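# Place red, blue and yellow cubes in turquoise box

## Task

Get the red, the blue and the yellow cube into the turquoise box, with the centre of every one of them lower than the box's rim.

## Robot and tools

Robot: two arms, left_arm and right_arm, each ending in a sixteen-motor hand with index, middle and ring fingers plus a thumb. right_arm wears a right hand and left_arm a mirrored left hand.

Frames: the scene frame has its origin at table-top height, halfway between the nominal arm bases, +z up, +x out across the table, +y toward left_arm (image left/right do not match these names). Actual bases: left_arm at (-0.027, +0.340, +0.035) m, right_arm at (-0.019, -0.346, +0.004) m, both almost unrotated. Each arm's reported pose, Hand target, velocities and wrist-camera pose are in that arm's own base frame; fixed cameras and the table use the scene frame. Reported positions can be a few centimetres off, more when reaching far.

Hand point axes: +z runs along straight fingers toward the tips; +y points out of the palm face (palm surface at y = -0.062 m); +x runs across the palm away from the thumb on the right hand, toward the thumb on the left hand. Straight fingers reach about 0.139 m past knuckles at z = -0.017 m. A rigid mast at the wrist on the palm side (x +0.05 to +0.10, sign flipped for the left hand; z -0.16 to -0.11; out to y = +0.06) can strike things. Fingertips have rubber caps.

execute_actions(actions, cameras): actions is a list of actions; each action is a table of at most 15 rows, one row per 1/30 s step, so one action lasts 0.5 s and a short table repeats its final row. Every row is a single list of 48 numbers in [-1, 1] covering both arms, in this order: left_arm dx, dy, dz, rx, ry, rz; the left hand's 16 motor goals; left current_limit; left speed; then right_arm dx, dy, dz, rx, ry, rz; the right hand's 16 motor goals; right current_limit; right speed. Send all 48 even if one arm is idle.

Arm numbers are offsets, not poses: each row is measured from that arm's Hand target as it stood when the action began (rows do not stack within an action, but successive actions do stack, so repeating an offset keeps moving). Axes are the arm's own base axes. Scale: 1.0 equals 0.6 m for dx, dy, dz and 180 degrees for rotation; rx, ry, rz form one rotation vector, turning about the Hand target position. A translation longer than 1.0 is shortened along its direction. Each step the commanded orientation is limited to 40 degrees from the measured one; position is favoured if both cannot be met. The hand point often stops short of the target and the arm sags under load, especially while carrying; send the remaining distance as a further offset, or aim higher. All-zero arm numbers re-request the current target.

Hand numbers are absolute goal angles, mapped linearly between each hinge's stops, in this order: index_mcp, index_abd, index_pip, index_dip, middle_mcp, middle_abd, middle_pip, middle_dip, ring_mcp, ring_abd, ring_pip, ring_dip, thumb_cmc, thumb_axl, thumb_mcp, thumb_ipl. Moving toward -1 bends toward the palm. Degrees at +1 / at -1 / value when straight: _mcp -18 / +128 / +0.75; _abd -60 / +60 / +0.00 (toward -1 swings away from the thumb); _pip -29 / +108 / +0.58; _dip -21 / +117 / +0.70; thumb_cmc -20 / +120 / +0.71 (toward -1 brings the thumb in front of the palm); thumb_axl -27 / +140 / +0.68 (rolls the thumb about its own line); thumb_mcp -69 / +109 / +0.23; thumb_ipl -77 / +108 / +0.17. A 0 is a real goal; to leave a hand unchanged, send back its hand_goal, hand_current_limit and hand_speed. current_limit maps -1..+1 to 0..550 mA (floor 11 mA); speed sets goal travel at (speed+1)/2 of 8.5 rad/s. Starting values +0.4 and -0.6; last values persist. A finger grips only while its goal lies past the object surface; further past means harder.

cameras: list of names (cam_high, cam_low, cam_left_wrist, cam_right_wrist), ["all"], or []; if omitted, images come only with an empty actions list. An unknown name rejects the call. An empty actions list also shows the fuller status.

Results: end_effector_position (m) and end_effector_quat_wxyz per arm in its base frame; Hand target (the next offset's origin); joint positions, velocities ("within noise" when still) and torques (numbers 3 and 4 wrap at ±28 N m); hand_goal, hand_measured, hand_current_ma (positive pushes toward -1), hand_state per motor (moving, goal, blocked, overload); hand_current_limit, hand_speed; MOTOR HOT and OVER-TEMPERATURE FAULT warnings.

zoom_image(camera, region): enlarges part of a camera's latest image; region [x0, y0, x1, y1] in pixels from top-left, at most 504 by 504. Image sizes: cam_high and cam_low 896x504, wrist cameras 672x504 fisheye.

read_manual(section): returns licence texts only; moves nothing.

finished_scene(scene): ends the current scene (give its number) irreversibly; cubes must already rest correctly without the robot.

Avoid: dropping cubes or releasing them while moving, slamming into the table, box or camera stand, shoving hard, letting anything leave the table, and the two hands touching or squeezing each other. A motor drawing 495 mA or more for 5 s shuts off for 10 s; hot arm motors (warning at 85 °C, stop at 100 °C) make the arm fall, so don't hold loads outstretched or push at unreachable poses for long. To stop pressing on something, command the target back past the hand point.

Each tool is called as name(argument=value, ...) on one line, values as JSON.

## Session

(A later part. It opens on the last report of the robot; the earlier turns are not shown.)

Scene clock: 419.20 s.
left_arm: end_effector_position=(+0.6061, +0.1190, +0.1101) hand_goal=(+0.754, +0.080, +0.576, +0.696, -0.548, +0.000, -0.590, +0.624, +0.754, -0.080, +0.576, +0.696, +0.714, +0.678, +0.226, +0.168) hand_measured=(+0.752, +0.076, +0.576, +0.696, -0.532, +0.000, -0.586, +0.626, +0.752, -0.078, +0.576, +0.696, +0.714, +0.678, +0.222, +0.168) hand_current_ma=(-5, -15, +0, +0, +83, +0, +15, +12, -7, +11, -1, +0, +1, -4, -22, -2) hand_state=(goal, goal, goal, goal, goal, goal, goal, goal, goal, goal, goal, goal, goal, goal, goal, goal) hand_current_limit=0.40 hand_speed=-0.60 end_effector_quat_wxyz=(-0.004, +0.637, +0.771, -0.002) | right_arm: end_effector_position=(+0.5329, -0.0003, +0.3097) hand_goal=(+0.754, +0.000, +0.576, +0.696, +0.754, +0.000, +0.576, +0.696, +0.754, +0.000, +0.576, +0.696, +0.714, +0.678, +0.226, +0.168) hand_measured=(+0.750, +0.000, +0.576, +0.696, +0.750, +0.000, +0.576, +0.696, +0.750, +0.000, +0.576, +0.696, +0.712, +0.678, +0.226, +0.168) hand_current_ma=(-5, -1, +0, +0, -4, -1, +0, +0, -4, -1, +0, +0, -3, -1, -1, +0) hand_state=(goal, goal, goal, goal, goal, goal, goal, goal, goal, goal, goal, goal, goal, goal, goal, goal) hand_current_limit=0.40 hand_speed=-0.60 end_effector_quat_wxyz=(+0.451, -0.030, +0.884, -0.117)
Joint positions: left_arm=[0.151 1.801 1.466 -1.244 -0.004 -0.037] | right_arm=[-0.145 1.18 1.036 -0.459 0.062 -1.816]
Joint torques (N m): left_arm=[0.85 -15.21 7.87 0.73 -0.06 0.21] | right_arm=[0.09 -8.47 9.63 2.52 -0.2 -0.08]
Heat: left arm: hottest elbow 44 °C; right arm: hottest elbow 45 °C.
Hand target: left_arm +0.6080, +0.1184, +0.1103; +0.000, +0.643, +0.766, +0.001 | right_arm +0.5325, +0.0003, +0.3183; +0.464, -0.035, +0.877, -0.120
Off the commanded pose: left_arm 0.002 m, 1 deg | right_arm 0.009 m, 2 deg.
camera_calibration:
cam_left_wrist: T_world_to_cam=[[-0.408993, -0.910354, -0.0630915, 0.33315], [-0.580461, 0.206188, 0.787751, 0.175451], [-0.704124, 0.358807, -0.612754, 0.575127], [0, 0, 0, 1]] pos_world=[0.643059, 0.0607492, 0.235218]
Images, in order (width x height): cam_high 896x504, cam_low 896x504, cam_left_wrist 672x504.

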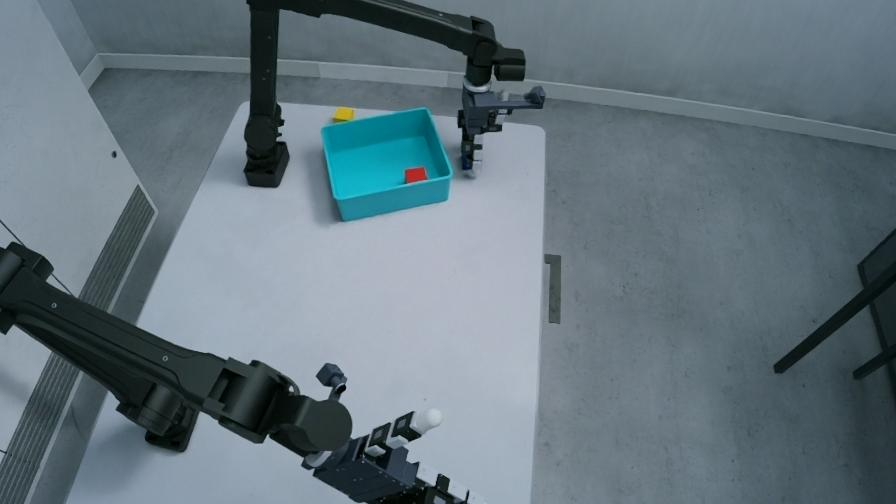

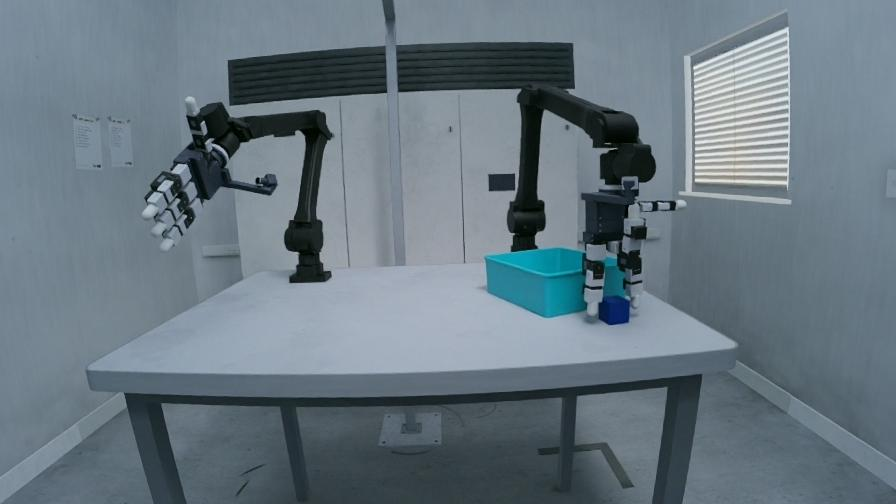

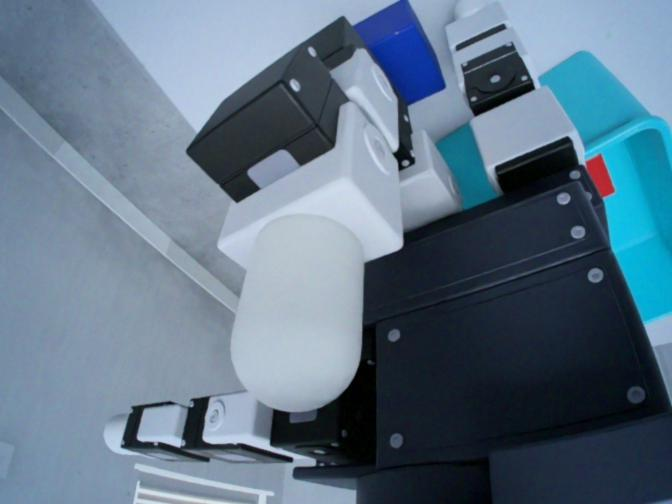

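execute_actions(actions=[[[0,0.006,-0.011,0,0,0,0.754,0.08,0.576,0.696,-0.548,0,-0.591,0.623,0.754,-0.08,0.576,0.696,0.714,0.678,0.226,0.168,0.4,-0.4,0,0,0,0,0,0,0.754,0,0.576,0.696,0.754,0,0.576,0.696,0.754,0,0.576,0.696,0.714,0.678,0.226,0.168,0.4,-0.6]],[[0,0,0,0,0,0,0.754,-0.15,0.576,0.696,-0.548,0,-0.591,0.623,0.754,0.15,0.576,0.696,0.714,0.678,0.226,0.168,0.4,-0.85,0,0,0,0,0,0,0.754,0,0.576,0.696,0.754,0,0.576,0.696,0.754,0,0.576,0.696,0.714,0.678,0.226,0.168,0.4,-0.6]],[[0,0,0,0,0,0,0.754,-0.4,0.576,0.696,-0.548,0,-0.591,0.623,0.754,0.4,0.576,0.696,0.714,0.678,0.226,0.168,0.4,-0.85,0,0,0,0,0,0,0.754,0,0.576,0.696,0.754,0,0.576,0.696,0.754,0,0.576,0.696,0.714,0.678,0.226,0.168,0.4,-0.6]],[[0,0,0.03,0,0,0,0.754,-0.4,0.576,0.696,-0.548,0,-0.591,0.623,0.754,0.4,0.576,0.696,0.714,0.678,0.226,0.168,0.4,-0.85,0,0,0,0,0,0,0.754,0,0.576,0.696,0.754,0,0.576,0.696,0.754,0,0.576,0.696,0.714,0.678,0.226,0.168,0.4,-0.6]],[[0,0,0.06,0,0,0,0.754,-0.4,0.576,0.696,-0.548,0,-0.591,0.623,0.754,0.4,0.576,0.696,0.714,0.678,0.226,0.168,0.4,-0.85,0,0,0,0,0,0,0.754,0,0.576,0.696,0.754,0,0.576,0.696,0.754,0,0.576,0.696,0.714,0.678,0.226,0.168,0.4,-0.6]],[[0,0,0.09,0,0,0,0.754,-0.4,0.576,0.696,-0.548,0,-0.591,0.623,0.754,0.4,0.576,0.696,0.714,0.678,0.226,0.168,0.4,-0.85,0,0,0,0,0,0,0.754,0,0.576,0.696,0.754,0,0.576,0.696,0.754,0,0.576,0.696,0.714,0.678,0.226,0.168,0.4,-0.6]]], cameras=["cam_high","cam_low","cam_left_wrist"])

Scene clock: 433.77 s.
left_arm: end_effector_position=(+0.5888, +0.1159, +0.1803) hand_goal=(+0.754, -0.400, +0.576, +0.696, -0.548, +0.000, -0.590, +0.624, +0.754, +0.400, +0.576, +0.696, +0.714, +0.678, +0.226, +0.168) hand_measured=(+0.752, -0.124, +0.576, +0.696, -0.532, +0.000, -0.586, +0.626, +0.748, +0.132, +0.574, +0.696, +0.714, +0.678, +0.222, +0.168) hand_current_ma=(-6, +385, +0, +0, +83, +0, +15, +12, -29, -385, -7, +0, +1, -4, -22, -2) hand_state=(goal, blocked, goal, goal, goal, goal, goal, goal, goal, blocked, goal, goal, goal, goal, goal, goal) hand_current_limit=0.40 hand_speed=-0.85 end_effector_quat_wxyz=(-0.021, +0.639, +0.769, -0.020) | right_arm: end_effector_position=(+0.5329, -0.0003, +0.3097) hand_goal=(+0.754, +0.000, +0.576, +0.696, +0.754, +0.000, +0.576, +0.696, +0.754, +0.000, +0.576, +0.696, +0.714, +0.678, +0.226, +0.168) hand_measured=(+0.750, +0.000, +0.576, +0.696, +0.750, +0.000, +0.576, +0.696, +0.750, +0.000, +0.576, +0.696, +0.712, +0.678, +0.226, +0.168) hand_current_ma=(-5, -1, +0, +0, -4, -1, +0, +0, -4, -1, +0, +0, -3, -1, -1, +0) hand_state=(goal, goal, goal, goal, goal, goal, goal, goal, goal, goal, goal, goal, goal, goal, goal, goal) hand_current_limit=0.40 hand_speed=-0.60 end_effector_quat_wxyz=(+0.451, -0.030, +0.884, -0.117)
Joint positions: left_arm=[0.151 1.741 1.583 -1.472 -0.004 -0.032] | right_arm=[-0.145 1.18 1.036 -0.459 0.062 -1.816]
Joint torques (N m): left_arm=[1.38 -14.8 13.63 -0.08 -0.09 0.21] | right_arm=[0.03 -8.47 9.62 2.52 -0.2 -0.08]
Heat: left arm: hottest elbow 43 °C; right arm: hottest elbow 45 °C.
Hand target: left_arm +0.6078, +0.1220, +0.2116; -0.001, +0.642, +0.766, +0.001 | right_arm +0.5325, +0.0003, +0.3183; +0.464, -0.035, +0.877, -0.120
Off the commanded pose: left_arm 0.037 m, 3 deg | right_arm 0.009 m, 2 deg.
camera_calibration:
cam_left_wrist: T_world_to_cam=[[-0.416333, -0.908519, -0.0354895, 0.326885], [-0.539479, 0.215422, 0.813975, 0.0808602], [-0.731867, 0.358031, -0.579814, 0.61755], [0, 0, 0, 1]] pos_world=[0.63168, 0.0584603, 0.303847]
Images, in order (width x height): cam_high 896x504, cam_low 896x504, cam_left_wrist 672x504.

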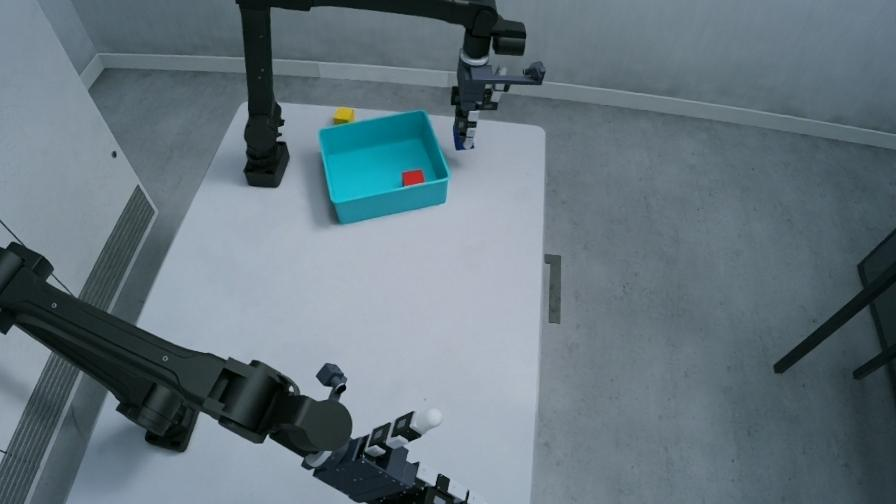

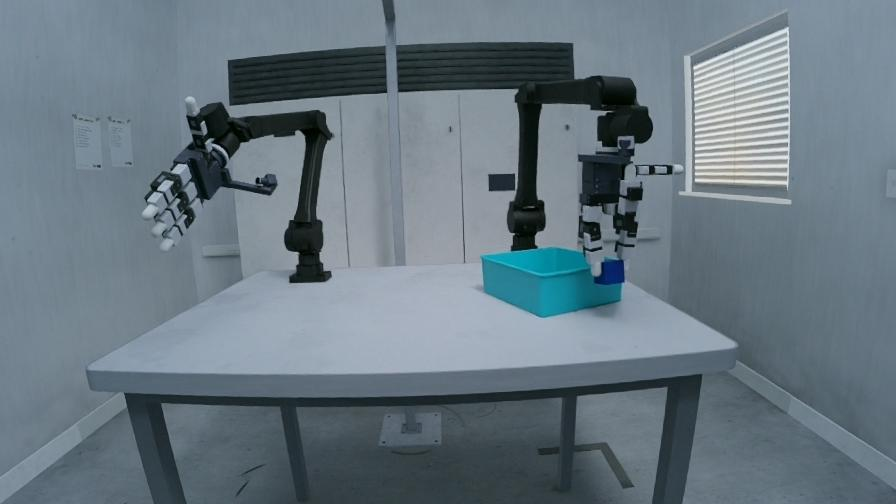

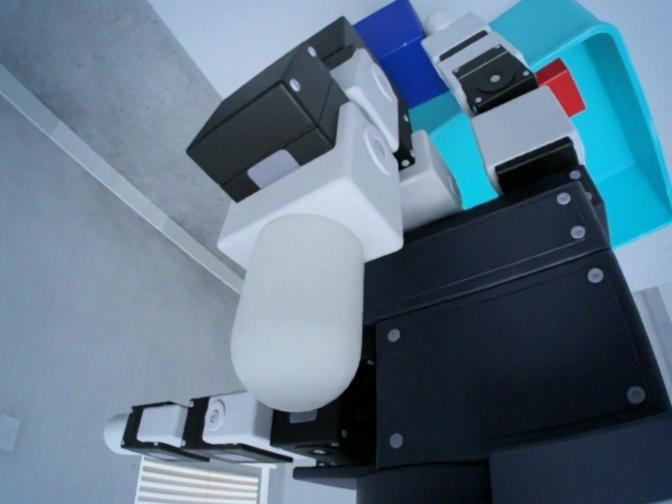

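execute_actions(actions=[[[0.01,0,0.07,0,0,0,0.754,-0.4,0.576,0.696,-0.548,0,-0.591,0.623,0.754,0.4,0.576,0.696,0.714,0.678,0.226,0.168,0.4,-0.85,0,0,0,0,0,0,0.754,0,0.576,0.696,0.754,0,0.576,0.696,0.754,0,0.576,0.696,0.714,0.678,0.226,0.168,0.4,-0.6]],[[-0.01,0,0.06,0,0,0,0.754,-0.4,0.576,0.696,-0.548,0,-0.591,0.623,0.754,0.4,0.576,0.696,0.714,0.678,0.226,0.168,0.4,-0.85,0,0,0,0,0,0,0.754,0,0.576,0.696,0.754,0,0.576,0.696,0.754,0,0.576,0.696,0.714,0.678,0.226,0.168,0.4,-0.6]],[[-0.083,-0.002,0,0,0,0.0166,0.754,-0.4,0.576,0.696,-0.548,0,-0.591,0.623,0.754,0.4,0.576,0.696,0.714,0.678,0.226,0.168,0.4,-0.85,0,0,0,0,0,0,0.754,0,0.576,0.696,0.754,0,0.576,0.696,0.754,0,0.576,0.696,0.714,0.678,0.226,0.168,0.4,-0.6]],[[-0.083,-0.002,0,0,0,0.0166,0.754,-0.4,0.576,0.696,-0.548,0,-0.591,0.623,0.754,0.4,0.576,0.696,0.714,0.678,0.226,0.168,0.4,-0.85,0,0,0,0,0,0,0.754,0,0.576,0.696,0.754,0,0.576,0.696,0.754,0,0.576,0.696,0.714,0.678,0.226,0.168,0.4,-0.6]],[[-0.083,-0.002,0,0,0,0.0166,0.754,-0.4,0.576,0.696,-0.548,0,-0.591,0.623,0.754,0.4,0.576,0.696,0.714,0.678,0.226,0.168,0.4,-0.85,0,0,0,0,0,0,0.754,0,0.576,0.696,0.754,0,0.576,0.696,0.754,0,0.576,0.696,0.714,0.678,0.226,0.168,0.4,-0.6]],[[-0.083,-0.002,0,0,0,0.0166,0.754,-0.4,0.576,0.696,-0.548,0,-0.591,0.623,0.754,0.4,0.576,0.696,0.714,0.678,0.226,0.168,0.4,-0.85,0,0,0,0,0,0,0.754,0,0.576,0.696,0.754,0,0.576,0.696,0.754,0,0.576,0.696,0.714,0.678,0.226,0.168,0.4,-0.6]]], cameras=["cam_high","cam_low","cam_left_wrist"])

zoom_image(camera="cam_high", region=[300, 80, 500, 260])

Scene clock: 466.10 s.
left_arm: end_effector_position=(+0.4141, +0.1129, +0.2882) hand_goal=(+0.754, -0.400, +0.576, +0.696, -0.548, +0.000, -0.590, +0.624, +0.754, +0.400, +0.576, +0.696, +0.714, +0.678, +0.226, +0.168) hand_measured=(+0.754, -0.124, +0.576, +0.696, -0.532, +0.000, -0.586, +0.626, +0.750, +0.132, +0.572, +0.696, +0.714, +0.678, +0.222, +0.168) hand_current_ma=(-1, +385, -2, +0, +83, +0, +15, +12, -23, -385, -15, -3, -2, -4, -22, -2) hand_state=(goal, blocked, goal, goal, goal, goal, goal, goal, goal, blocked, goal, goal, goal, goal, goal, goal) hand_current_limit=0.40 hand_speed=-0.85 end_effector_quat_wxyz=(-0.001, +0.570, +0.821, +0.002) | right_arm: end_effector_position=(+0.5329, -0.0003, +0.3097) hand_goal=(+0.754, +0.000, +0.576, +0.696, +0.754, +0.000, +0.576, +0.696, +0.754, +0.000, +0.576, +0.696, +0.714, +0.678, +0.226, +0.168) hand_measured=(+0.750, +0.000, +0.576, +0.696, +0.750, +0.000, +0.576, +0.696, +0.750, +0.000, +0.576, +0.696, +0.712, +0.678, +0.226, +0.168) hand_current_ma=(-5, -1, +0, +0, -4, -1, +0, +0, -4, -1, +0, +0, -3, -1, -1, +0) hand_state=(goal, goal, goal, goal, goal, goal, goal, goal, goal, goal, goal, goal, goal, goal, goal, goal) hand_current_limit=0.40 hand_speed=-0.60 end_effector_quat_wxyz=(+0.451, -0.030, +0.884, -0.117)
Joint positions: left_arm=[0.178 1.249 1.312 -1.633 -0.004 -0.179] | right_arm=[-0.145 1.18 1.036 -0.459 0.062 -1.816]
Joint torques (N m): left_arm=[1.49 -8.82 8.43 0.13 -0.09 -0.06] | right_arm=[-0.03 -8.47 9.62 2.51 -0.2 -0.07]
Heat: left arm: hottest elbow 46 °C; right arm: hottest elbow 45 °C.
Hand target: left_arm +0.4087, +0.1173, +0.2895; -0.001, +0.559, +0.829, +0.001 | right_arm +0.5325, +0.0003, +0.3183; +0.464, -0.035, +0.877, -0.120
Off the commanded pose: left_arm 0.007 m, 2 deg | right_arm 0.009 m, 2 deg.
camera_calibration:
cam_left_wrist: T_world_to_cam=[[-0.250228, -0.965757, -0.0685568, 0.202504], [-0.614686, 0.103759, 0.781917, -0.0476523], [-0.748028, 0.237798, -0.619601, 0.585037], [0, 0, 0, 1]] pos_world=[0.459005, 0.0613934, 0.413633]
Images, in order (width x height): cam_high 896x504, cam_low 896x504, cam_left_wrist 672x504.

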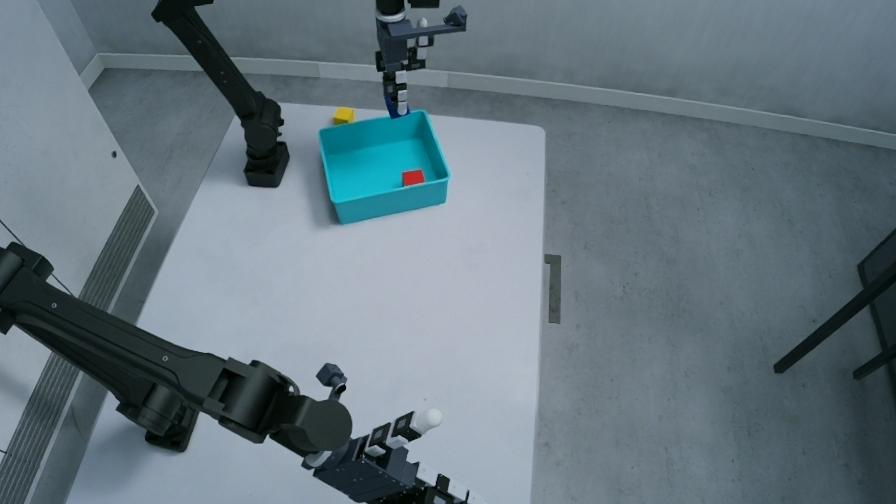

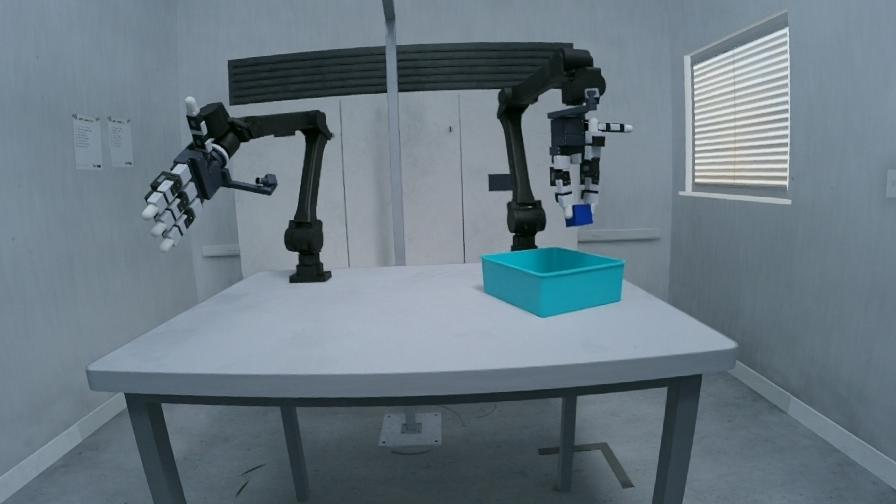

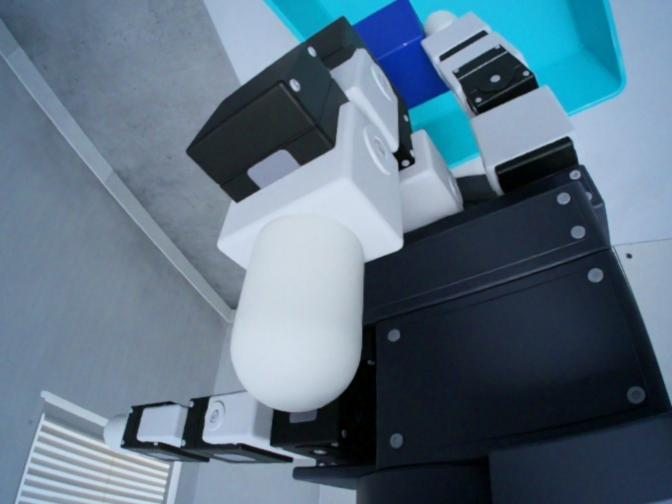

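Scaled by 2.520.

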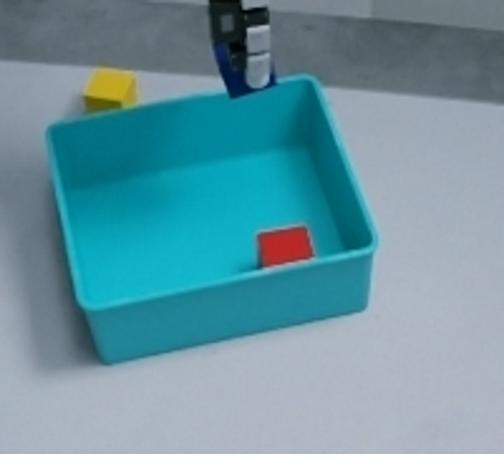

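execute_actions(actions=[[[0.003,-0.0077,-0.06,0,0,0,0.754,-0.4,0.576,0.696,-0.548,0,-0.591,0.623,0.754,0.4,0.576,0.696,0.714,0.678,0.226,0.168,0.4,-0.85,0,0,0,0,0,0,0.754,0,0.576,0.696,0.754,0,0.576,0.696,0.754,0,0.576,0.696,0.714,0.678,0.226,0.168,0.4,-0.6]],[[0,0,-0.09,0,0,0,0.754,-0.4,0.576,0.696,-0.548,0,-0.591,0.623,0.754,0.4,0.576,0.696,0.714,0.678,0.226,0.168,0.4,-0.85,0,0,0,0,0,0,0.754,0,0.576,0.696,0.754,0,0.576,0.696,0.754,0,0.576,0.696,0.714,0.678,0.226,0.168,0.4,-0.6]],[[0,0,-0.08,0,0,0,0.754,-0.4,0.576,0.696,-0.548,0,-0.591,0.623,0.754,0.4,0.576,0.696,0.714,0.678,0.226,0.168,0.4,-0.85,0,0,0,0,0,0,0.754,0,0.576,0.696,0.754,0,0.576,0.696,0.754,0,0.576,0.696,0.714,0.678,0.226,0.168,0.4,-0.6]]], cameras=["cam_high","cam_low","cam_left_wrist"])

zoom_image(camera="cam_high", region=[300, 80, 500, 260])

Scene clock: 491.57 s.
left_arm: end_effector_position=(+0.4075, +0.1129, +0.1474) hand_goal=(+0.754, -0.400, +0.576, +0.696, -0.548, +0.000, -0.590, +0.624, +0.754, +0.400, +0.576, +0.696, +0.714, +0.678, +0.226, +0.168) hand_measured=(+0.754, -0.124, +0.576, +0.696, -0.532, +0.000, -0.586, +0.626, +0.750, +0.132, +0.572, +0.696, +0.714, +0.678, +0.222, +0.168) hand_current_ma=(-3, +385, -2, +0, +81, +0, +15, +12, -24, -385, -15, -3, -2, -4, -22, -2) hand_state=(goal, blocked, goal, goal, goal, goal, goal, goal, goal, blocked, goal, goal, goal, goal, goal, goal) hand_current_limit=0.40 hand_speed=-0.85 end_effector_quat_wxyz=(-0.008, +0.564, +0.825, -0.005) | right_arm: end_effector_position=(+0.5329, -0.0003, +0.3097) hand_goal=(+0.754, +0.000, +0.576, +0.696, +0.754, +0.000, +0.576, +0.696, +0.754, +0.000, +0.576, +0.696, +0.714, +0.678, +0.226, +0.168) hand_measured=(+0.750, +0.000, +0.576, +0.696, +0.750, +0.000, +0.576, +0.696, +0.750, +0.000, +0.576, +0.696, +0.712, +0.678, +0.226, +0.168) hand_current_ma=(-5, -1, +0, +0, -4, -1, +0, +0, -4, -1, +0, +0, -3, -1, -1, +0) hand_state=(goal, goal, goal, goal, goal, goal, goal, goal, goal, goal, goal, goal, goal, goal, goal, goal) hand_current_limit=0.40 hand_speed=-0.60 end_effector_quat_wxyz=(+0.451, -0.030, +0.884, -0.117)
Joint positions: left_arm=[0.178 1.293 0.981 -1.279 -0.004 -0.193] | right_arm=[-0.145 1.18 1.036 -0.459 0.062 -1.816]
Joint torques (N m): left_arm=[0.44 -8.88 8.38 0.72 -0.07 -0.07] | right_arm=[0.03 -8.41 9.62 2.52 -0.2 -0.08]
Heat: left arm: hottest elbow 46 °C; right arm: hottest elbow 45 °C.
Hand target: left_arm +0.4105, +0.1126, +0.1515; -0.001, +0.559, +0.829, +0.001 | right_arm +0.5325, +0.0003, +0.3183; +0.464, -0.035, +0.877, -0.120
Off the commanded pose: left_arm 0.005 m, 1 deg | right_arm 0.009 m, 2 deg.
camera_calibration:
cam_left_wrist: T_world_to_cam=[[-0.23748, -0.969529, -0.0601379, 0.185211], [-0.599981, 0.0977098, 0.794025, 0.051362], [-0.763954, 0.224647, -0.604903, 0.49867], [0, 0, 0, 1]] pos_world=[0.455761, 0.0625246, 0.272002]
Images, in order (width x height): cam_high 896x504, cam_low 896x504, cam_left_wrist 672x504.

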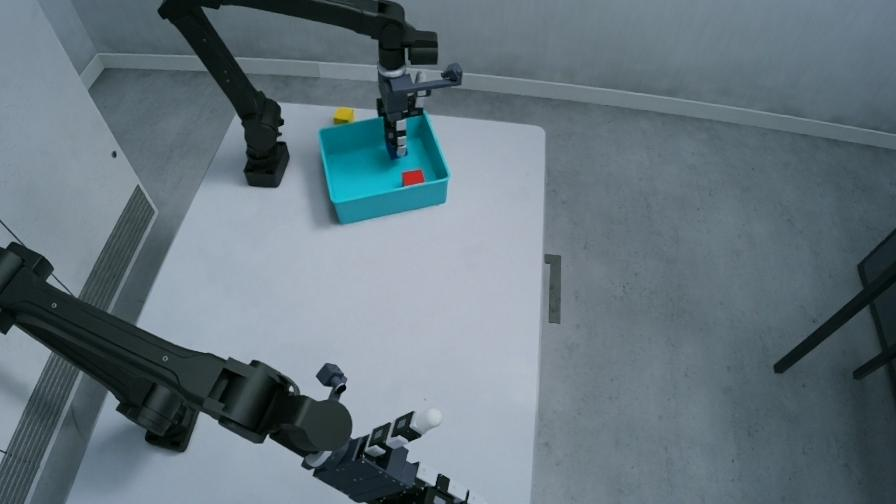

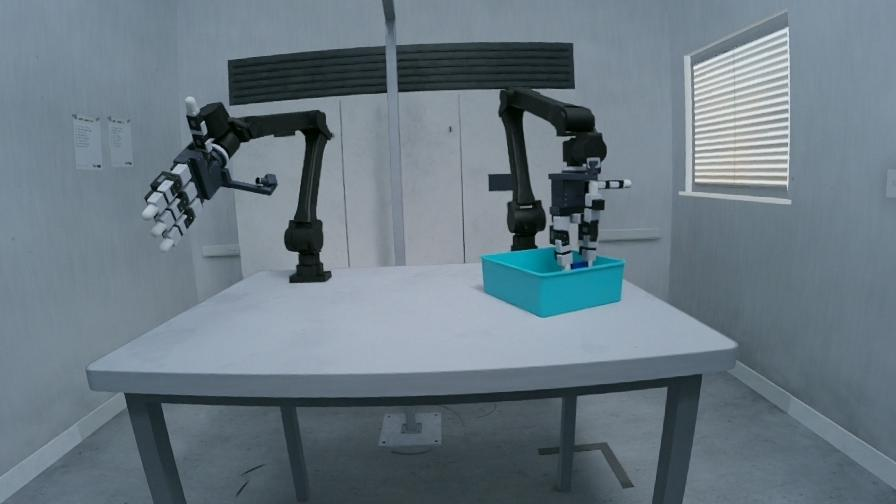

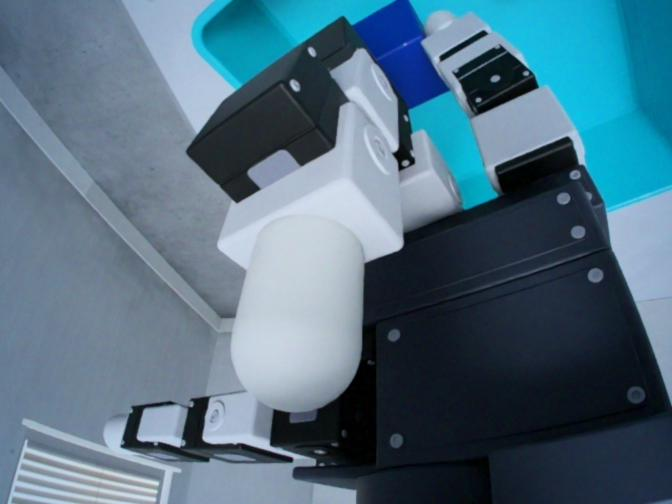

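Scaled by 2.520.

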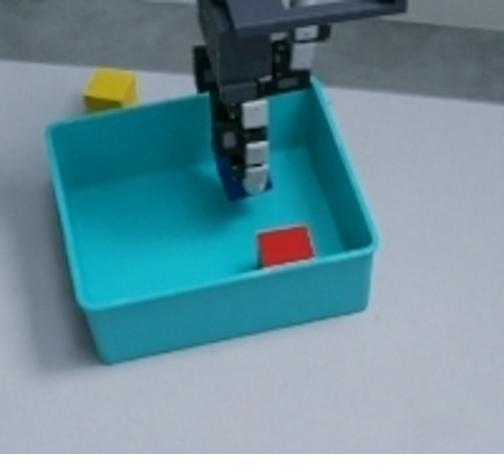

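execute_actions(actions=[[[0.001,0.001,-0.0525,0,0,0,0.754,-0.4,0.576,0.696,-0.548,0,-0.591,0.623,0.754,0.4,0.576,0.696,0.714,0.678,0.226,0.168,0.4,-0.85,0,0,0,0,0,0,0.754,0,0.576,0.696,0.754,0,0.576,0.696,0.754,0,0.576,0.696,0.714,0.678,0.226,0.168,0.4,-0.6]],[[0,0,0,0,0,0,0.754,-0.1,0.576,0.696,-0.548,0,-0.591,0.623,0.754,0.1,0.576,0.696,0.714,0.678,0.226,0.168,0.4,-0.85,0,0,0,0,0,0,0.754,0,0.576,0.696,0.754,0,0.576,0.696,0.754,0,0.576,0.696,0.714,0.678,0.226,0.168,0.4,-0.6]],[[0,0,0,0,0,0,0.754,-0.03,0.576,0.696,-0.548,0,-0.591,0.623,0.754,0.02,0.576,0.696,0.714,0.678,0.226,0.168,0.4,-0.85,0,0,0,0,0,0,0.754,0,0.576,0.696,0.754,0,0.576,0.696,0.754,0,0.576,0.696,0.714,0.678,0.226,0.168,0.4,-0.6]]], cameras=["cam_high","cam_left_wrist"])

zoom_image(camera="cam_high", region=[300, 80, 500, 260])

Scene clock: 542.70 s.
left_arm: end_effector_position=(+0.4087, +0.1130, +0.1175) hand_goal=(+0.754, -0.030, +0.576, +0.696, -0.548, +0.000, -0.590, +0.624, +0.754, +0.020, +0.576, +0.696, +0.714, +0.678, +0.226, +0.168) hand_measured=(+0.754, -0.034, +0.576, +0.696, -0.532, +0.000, -0.586, +0.626, +0.750, +0.022, +0.574, +0.696, +0.714, +0.678, +0.222, +0.168) hand_current_ma=(-3, -15, -2, +0, +81, +0, +15, +12, -19, +12, -13, -3, -2, -4, -22, -2) hand_state=(goal, goal, goal, goal, goal, goal, goal, goal, goal, goal, goal, goal, goal, goal, goal, goal) hand_current_limit=0.40 hand_speed=-0.85 end_effector_quat_wxyz=(-0.007, +0.564, +0.825, -0.004) | right_arm: end_effector_position=(+0.5329, -0.0003, +0.3097) hand_goal=(+0.754, +0.000, +0.576, +0.696, +0.754, +0.000, +0.576, +0.696, +0.754, +0.000, +0.576, +0.696, +0.714, +0.678, +0.226, +0.168) hand_measured=(+0.750, +0.000, +0.576, +0.696, +0.750, +0.000, +0.576, +0.696, +0.750, +0.000, +0.576, +0.696, +0.712, +0.678, +0.226, +0.168) hand_current_ma=(-5, -1, +0, +0, -4, -1, +0, +0, -4, -1, +0, +0, -3, -1, -1, +0) hand_state=(goal, goal, goal, goal, goal, goal, goal, goal, goal, goal, goal, goal, goal, goal, goal, goal) hand_current_limit=0.40 hand_speed=-0.60 end_effector_quat_wxyz=(+0.451, -0.030, +0.884, -0.117)
Joint positions: left_arm=[0.178 1.323 0.925 -1.188 -0.004 -0.193] | right_arm=[-0.145 1.18 1.036 -0.459 0.062 -1.816]
Joint torques (N m): left_arm=[0.56 -8.82 7.98 0.73 -0.11 -0.05] | right_arm=[0.03 -8.41 9.62 2.52 -0.2 -0.08]
Heat: left arm: hottest elbow 44 °C; right arm: hottest elbow 45 °C.
Hand target: left_arm +0.4111, +0.1132, +0.1200; -0.001, +0.559, +0.829, +0.001 | right_arm +0.5325, +0.0003, +0.3183; +0.464, -0.035, +0.877, -0.120
Off the commanded pose: left_arm 0.003 m, 1 deg | right_arm 0.009 m, 2 deg.
camera_calibration:
cam_left_wrist: T_world_to_cam=[[-0.237135, -0.969555, -0.0610801, 0.183668], [-0.603358, 0.0977097, 0.791462, 0.0774362], [-0.761398, 0.224537, -0.608159, 0.480924], [0, 0, 0, 1]] pos_world=[0.456451, 0.0625249, 0.242409]
Images, in order (width x height): cam_high 896x504, cam_left_wrist 672x504.

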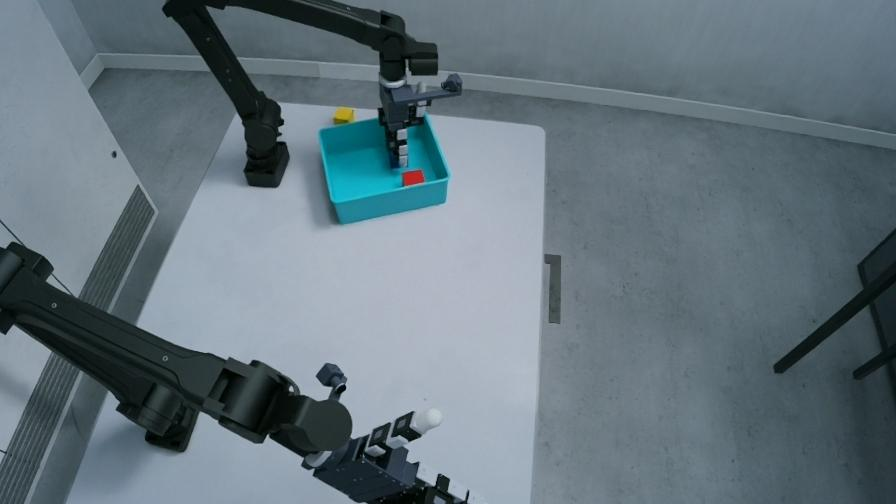

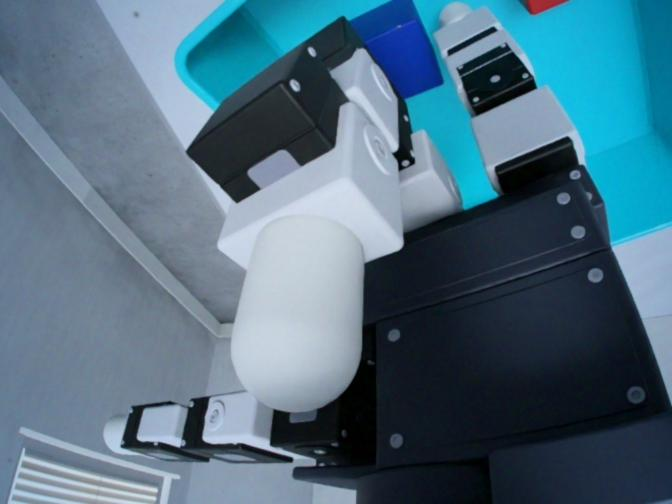

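Scaled by 2.520.

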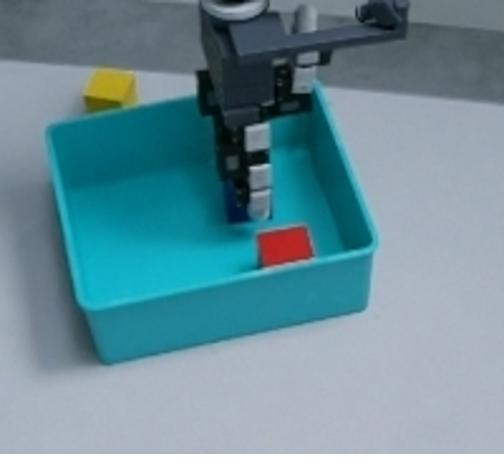

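execute_actions(actions=[[[0,0,0.06,0,0,0,0.754,0,0.576,0.696,-0.548,0,-0.591,0.623,0.754,0,0.576,0.696,0.714,0.678,0.226,0.168,0.4,-0.6,0,0,0,0,0,0,0.754,0,0.576,0.696,0.754,0,0.576,0.696,0.754,0,0.576,0.696,0.714,0.678,0.226,0.168,0.4,-0.6]],[[0,0,0.1,0,0,0,0.754,0.08,0.576,0.696,-0.548,0,-0.591,0.623,0.754,-0.08,0.576,0.696,0.714,0.678,0.226,0.168,0.4,-0.6,0,0,0,0,0,0,0.754,0,0.576,0.696,0.754,0,0.576,0.696,0.754,0,0.576,0.696,0.714,0.678,0.226,0.168,0.4,-0.6]],[[-0.05,0.02,0.07,0,0,-0.02,0.754,0.08,0.576,0.696,-0.548,0,-0.591,0.623,0.754,-0.08,0.576,0.696,0.714,0.678,0.226,0.168,0.4,-0.6,0,0,0,0,0,0,0.754,0,0.576,0.696,0.754,0,0.576,0.696,0.754,0,0.576,0.696,0.714,0.678,0.226,0.168,0.4,-0.6]],[[-0.085,0.04,0,0,0,-0.04,0.754,0.08,0.576,0.696,-0.548,0,-0.591,0.623,0.754,-0.08,0.576,0.696,0.714,0.678,0.226,0.168,0.4,-0.6,0,0,0,0,0,0,0.754,0,0.576,0.696,0.754,0,0.576,0.696,0.754,0,0.576,0.696,0.714,0.678,0.226,0.168,0.4,-0.6]],[[-0.085,0.04,0,0,0,-0.04,0.754,0.08,0.576,0.696,-0.548,0,-0.591,0.623,0.754,-0.08,0.576,0.696,0.714,0.678,0.226,0.168,0.4,-0.6,0,0,0,0,0,0,0.754,0,0.576,0.696,0.754,0,0.576,0.696,0.754,0,0.576,0.696,0.714,0.678,0.226,0.168,0.4,-0.6]],[[-0.085,0.04,-0.04,0,0,-0.039,0.754,0.08,0.576,0.696,-0.548,0,-0.591,0.623,0.754,-0.08,0.576,0.696,0.714,0.678,0.226,0.168,0.4,-0.6,0,0,0,0,0,0,0.754,0,0.576,0.696,0.754,0,0.576,0.696,0.754,0,0.576,0.696,0.714,0.678,0.226,0.168,0.4,-0.6]]], cameras=["cam_high","cam_low","cam_left_wrist"])

zoom_image(camera="cam_left_wrist", region=[250, 0, 540, 150])

zoom_image(camera="cam_high", region=[280, 80, 480, 260])

Scene clock: 563.67 s.
left_arm: end_effector_position=(+0.2279, +0.1955, +0.2336) hand_goal=(+0.754, +0.080, +0.576, +0.696, -0.548, +0.000, -0.590, +0.624, +0.754, -0.080, +0.576, +0.696, +0.714, +0.678, +0.226, +0.168) hand_measured=(+0.752, +0.078, +0.576, +0.696, -0.532, +0.000, -0.586, +0.626, +0.752, -0.078, +0.574, +0.696, +0.714, +0.678, +0.222, +0.168) hand_current_ma=(-9, -12, -2, +0, +81, +0, +15, +12, -14, +8, -12, -3, -2, -4, -23, -2) hand_state=(goal, goal, goal, goal, goal, goal, goal, goal, goal, goal, goal, goal, goal, goal, goal, goal) hand_current_limit=0.40 hand_speed=-0.60 end_effector_quat_wxyz=(-0.004, +0.722, +0.692, -0.005) | right_arm: end_effector_position=(+0.5329, -0.0003, +0.3097) hand_goal=(+0.754, +0.000, +0.576, +0.696, +0.754, +0.000, +0.576, +0.696, +0.754, +0.000, +0.576, +0.696, +0.714, +0.678, +0.226, +0.168) hand_measured=(+0.750, +0.000, +0.576, +0.696, +0.750, +0.000, +0.576, +0.696, +0.750, +0.000, +0.576, +0.696, +0.712, +0.678, +0.226, +0.168) hand_current_ma=(-5, -1, +0, +0, -4, -1, +0, +0, -4, -1, +0, +0, -3, -1, -1, +0) hand_state=(goal, goal, goal, goal, goal, goal, goal, goal, goal, goal, goal, goal, goal, goal, goal, goal) hand_current_limit=0.40 hand_speed=-0.60 end_effector_quat_wxyz=(+0.451, -0.030, +0.884, -0.117)
Joint positions: left_arm=[0.888 0.921 0.945 -1.603 -0.009 0.93] | right_arm=[-0.145 1.18 1.036 -0.459 0.062 -1.816]
Joint torques (N m): left_arm=[1.55 -4.37 8.43 0.76 0.14 0.22] | right_arm=[0.03 -8.41 9.59 2.52 -0.21 -0.07]
Heat: left arm: hottest elbow 44 °C; right arm: hottest elbow 45 °C.
Hand target: left_arm +0.2281, +0.1973, +0.2341; -0.001, +0.725, +0.688, +0.001 | right_arm +0.5325, +0.0003, +0.3183; +0.464, -0.035, +0.877, -0.120
Off the commanded pose: left_arm 0.002 m, 1 deg | right_arm 0.009 m, 2 deg.
camera_calibration:
cam_left_wrist: T_world_to_cam=[[-0.606963, -0.792798, -0.0553884, 0.276269], [-0.51417, 0.338591, 0.788026, -0.198209], [-0.605991, 0.506781, -0.613145, 0.305836], [0, 0, 0, 1]] pos_world=[0.251106, 0.131145, 0.359018]
Images, in order (width x height): cam_high 896x504, cam_low 896x504, cam_left_wrist 672x504.

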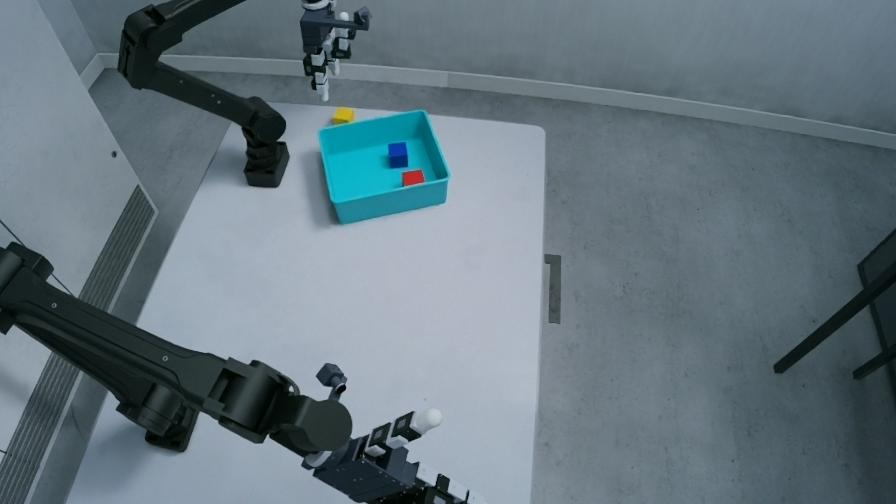

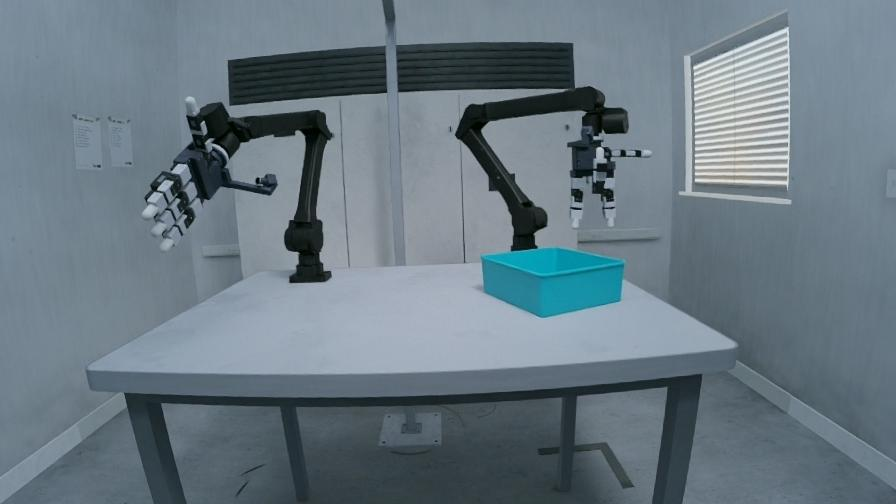

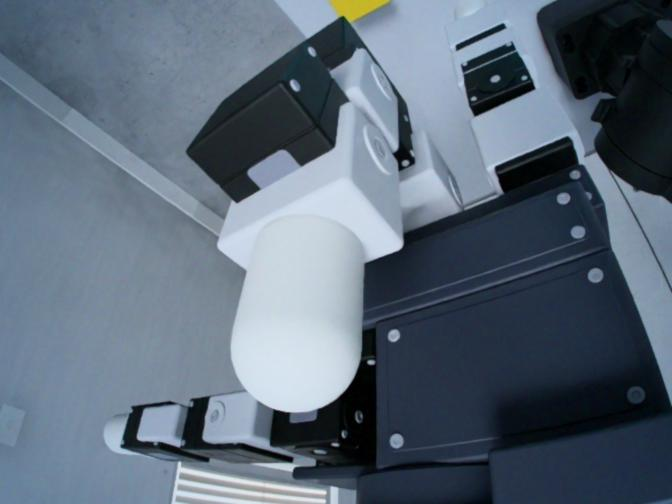

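Scaled by 1.738 from the camera's 672x504 image, which has a finer 960x720 frame.

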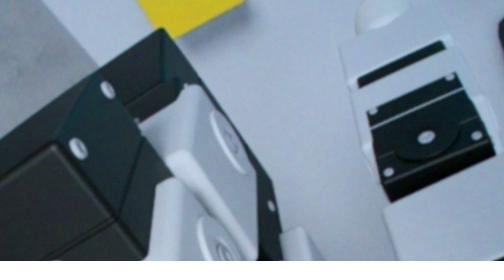

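Scaled by 2.520.

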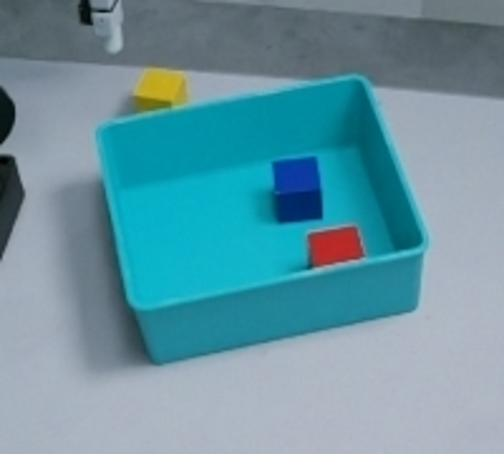

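execute_actions(actions=[[[0.0417,-0.0067,0,0,0,-0.0167,0.754,0.08,0.576,0.696,-0.548,0,-0.591,0.623,0.754,-0.08,0.576,0.696,0.714,0.678,0.226,0.168,0.4,-0.6,0,0,0,0,0,0,0.754,0,0.576,0.696,0.754,0,0.576,0.696,0.754,0,0.576,0.696,0.714,0.678,0.226,0.168,0.4,-0.6]],[[0,0,-0.065,0,0,0,0.754,0.08,0.576,0.696,-0.548,0,-0.591,0.623,0.754,-0.08,0.576,0.696,0.714,0.678,0.226,0.168,0.4,-0.6,0,0,0,0,0,0,0.754,0,0.576,0.696,0.754,0,0.576,0.696,0.754,0,0.576,0.696,0.714,0.678,0.226,0.168,0.4,-0.6]]], cameras=["cam_high","cam_low","cam_left_wrist"])

zoom_image(camera="cam_left_wrist", region=[250, 0, 540, 150])

zoom_image(camera="cam_low", region=[520, 160, 680, 320])

Scene clock: 586.37 s.
left_arm: end_effector_position=(+0.2497, +0.1940, +0.1969) hand_goal=(+0.754, +0.080, +0.576, +0.696, -0.548, +0.000, -0.590, +0.624, +0.754, -0.080, +0.576, +0.696, +0.714, +0.678, +0.226, +0.168) hand_measured=(+0.752, +0.078, +0.576, +0.696, -0.532, +0.000, -0.586, +0.626, +0.752, -0.078, +0.574, +0.696, +0.714, +0.678, +0.222, +0.168) hand_current_ma=(-8, -12, -2, +0, +81, +0, +15, +12, -12, +8, -12, -3, -1, -4, -23, -2) hand_state=(goal, goal, goal, goal, goal, goal, goal, goal, goal, goal, goal, goal, goal, goal, goal, goal) hand_current_limit=0.40 hand_speed=-0.60 end_effector_quat_wxyz=(-0.002, +0.741, +0.672, -0.001) | right_arm: end_effector_position=(+0.5329, -0.0003, +0.3097) hand_goal=(+0.754, +0.000, +0.576, +0.696, +0.754, +0.000, +0.576, +0.696, +0.754, +0.000, +0.576, +0.696, +0.714, +0.678, +0.226, +0.168) hand_measured=(+0.750, +0.000, +0.576, +0.696, +0.750, +0.000, +0.576, +0.696, +0.750, +0.000, +0.576, +0.696, +0.712, +0.678, +0.226, +0.168) hand_current_ma=(-5, -1, +0, +0, -4, -1, +0, +0, -4, -1, +0, +0, -3, -1, -1, +0) hand_state=(goal, goal, goal, goal, goal, goal, goal, goal, goal, goal, goal, goal, goal, goal, goal, goal) hand_current_limit=0.40 hand_speed=-0.60 end_effector_quat_wxyz=(+0.451, -0.030, +0.884, -0.117)
Joint positions: left_arm=[0.834 0.967 0.873 -1.478 -0.003 0.931] | right_arm=[-0.145 1.18 1.036 -0.459 0.062 -1.816]
Joint torques (N m): left_arm=[0.09 -4.42 8.35 0.77 0.09 0.08] | right_arm=[0.09 -8.53 9.61 2.52 -0.2 -0.07]
Heat: left arm: hottest elbow 42 °C; right arm: hottest elbow 45 °C.
Hand target: left_arm +0.2531, +0.1932, +0.1949; +0.000, +0.743, +0.669, +0.001 | right_arm +0.5325, +0.0003, +0.3183; +0.464, -0.035, +0.877, -0.120
Off the commanded pose: left_arm 0.004 m, 1 deg | right_arm 0.009 m, 2 deg.
camera_calibration:
cam_left_wrist: T_world_to_cam=[[-0.649062, -0.758227, -0.0617333, 0.291406], [-0.50156, 0.365506, 0.784119, -0.165156], [-0.571976, 0.539905, -0.617532, 0.283282], [0, 0, 0, 1]] pos_world=[0.268335, 0.128372, 0.322428]
Images, in order (width x height): cam_high 896x504, cam_low 896x504, cam_left_wrist 672x504.

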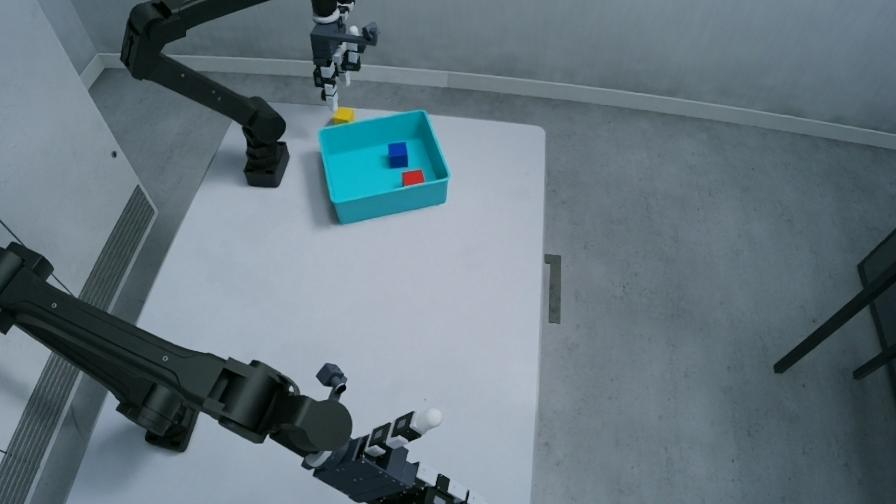

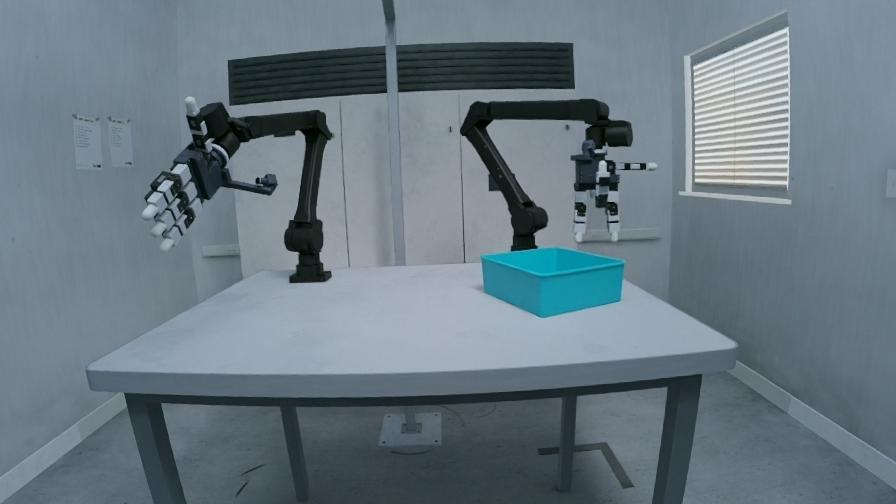

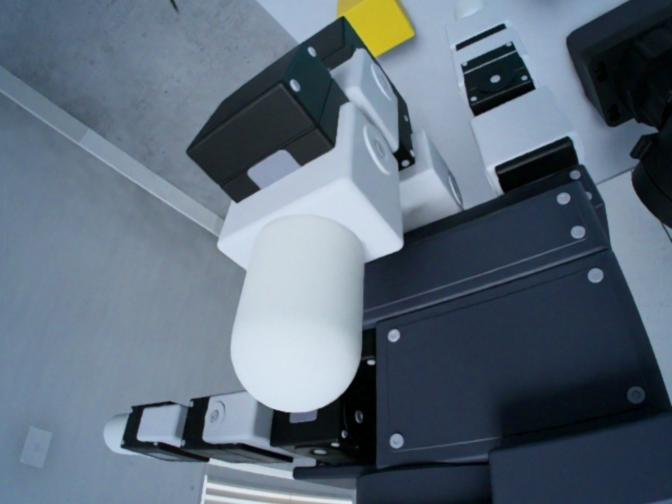

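Scaled by 1.738 from the camera's 672x504 image, which has a finer 960x720 frame.

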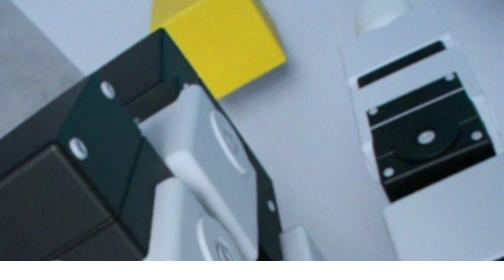

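Scaled by 3.150.

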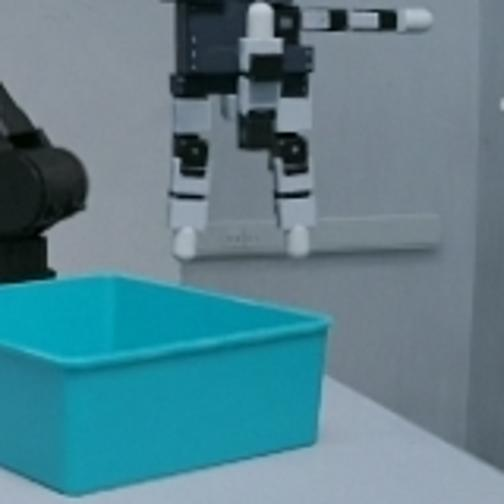

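zoom_image(camera="cam_left_wrist", region=[320, 0, 430, 80])

Scaled by 4.582 from the camera's 672x504 image, which has a finer 960x720 frame.

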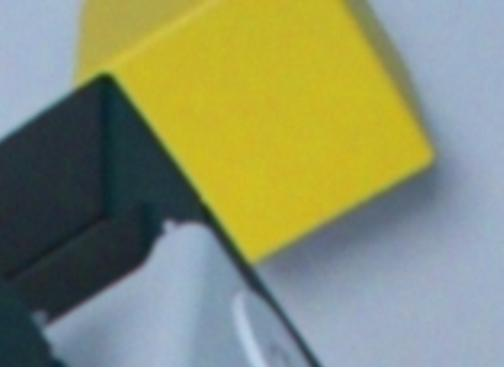

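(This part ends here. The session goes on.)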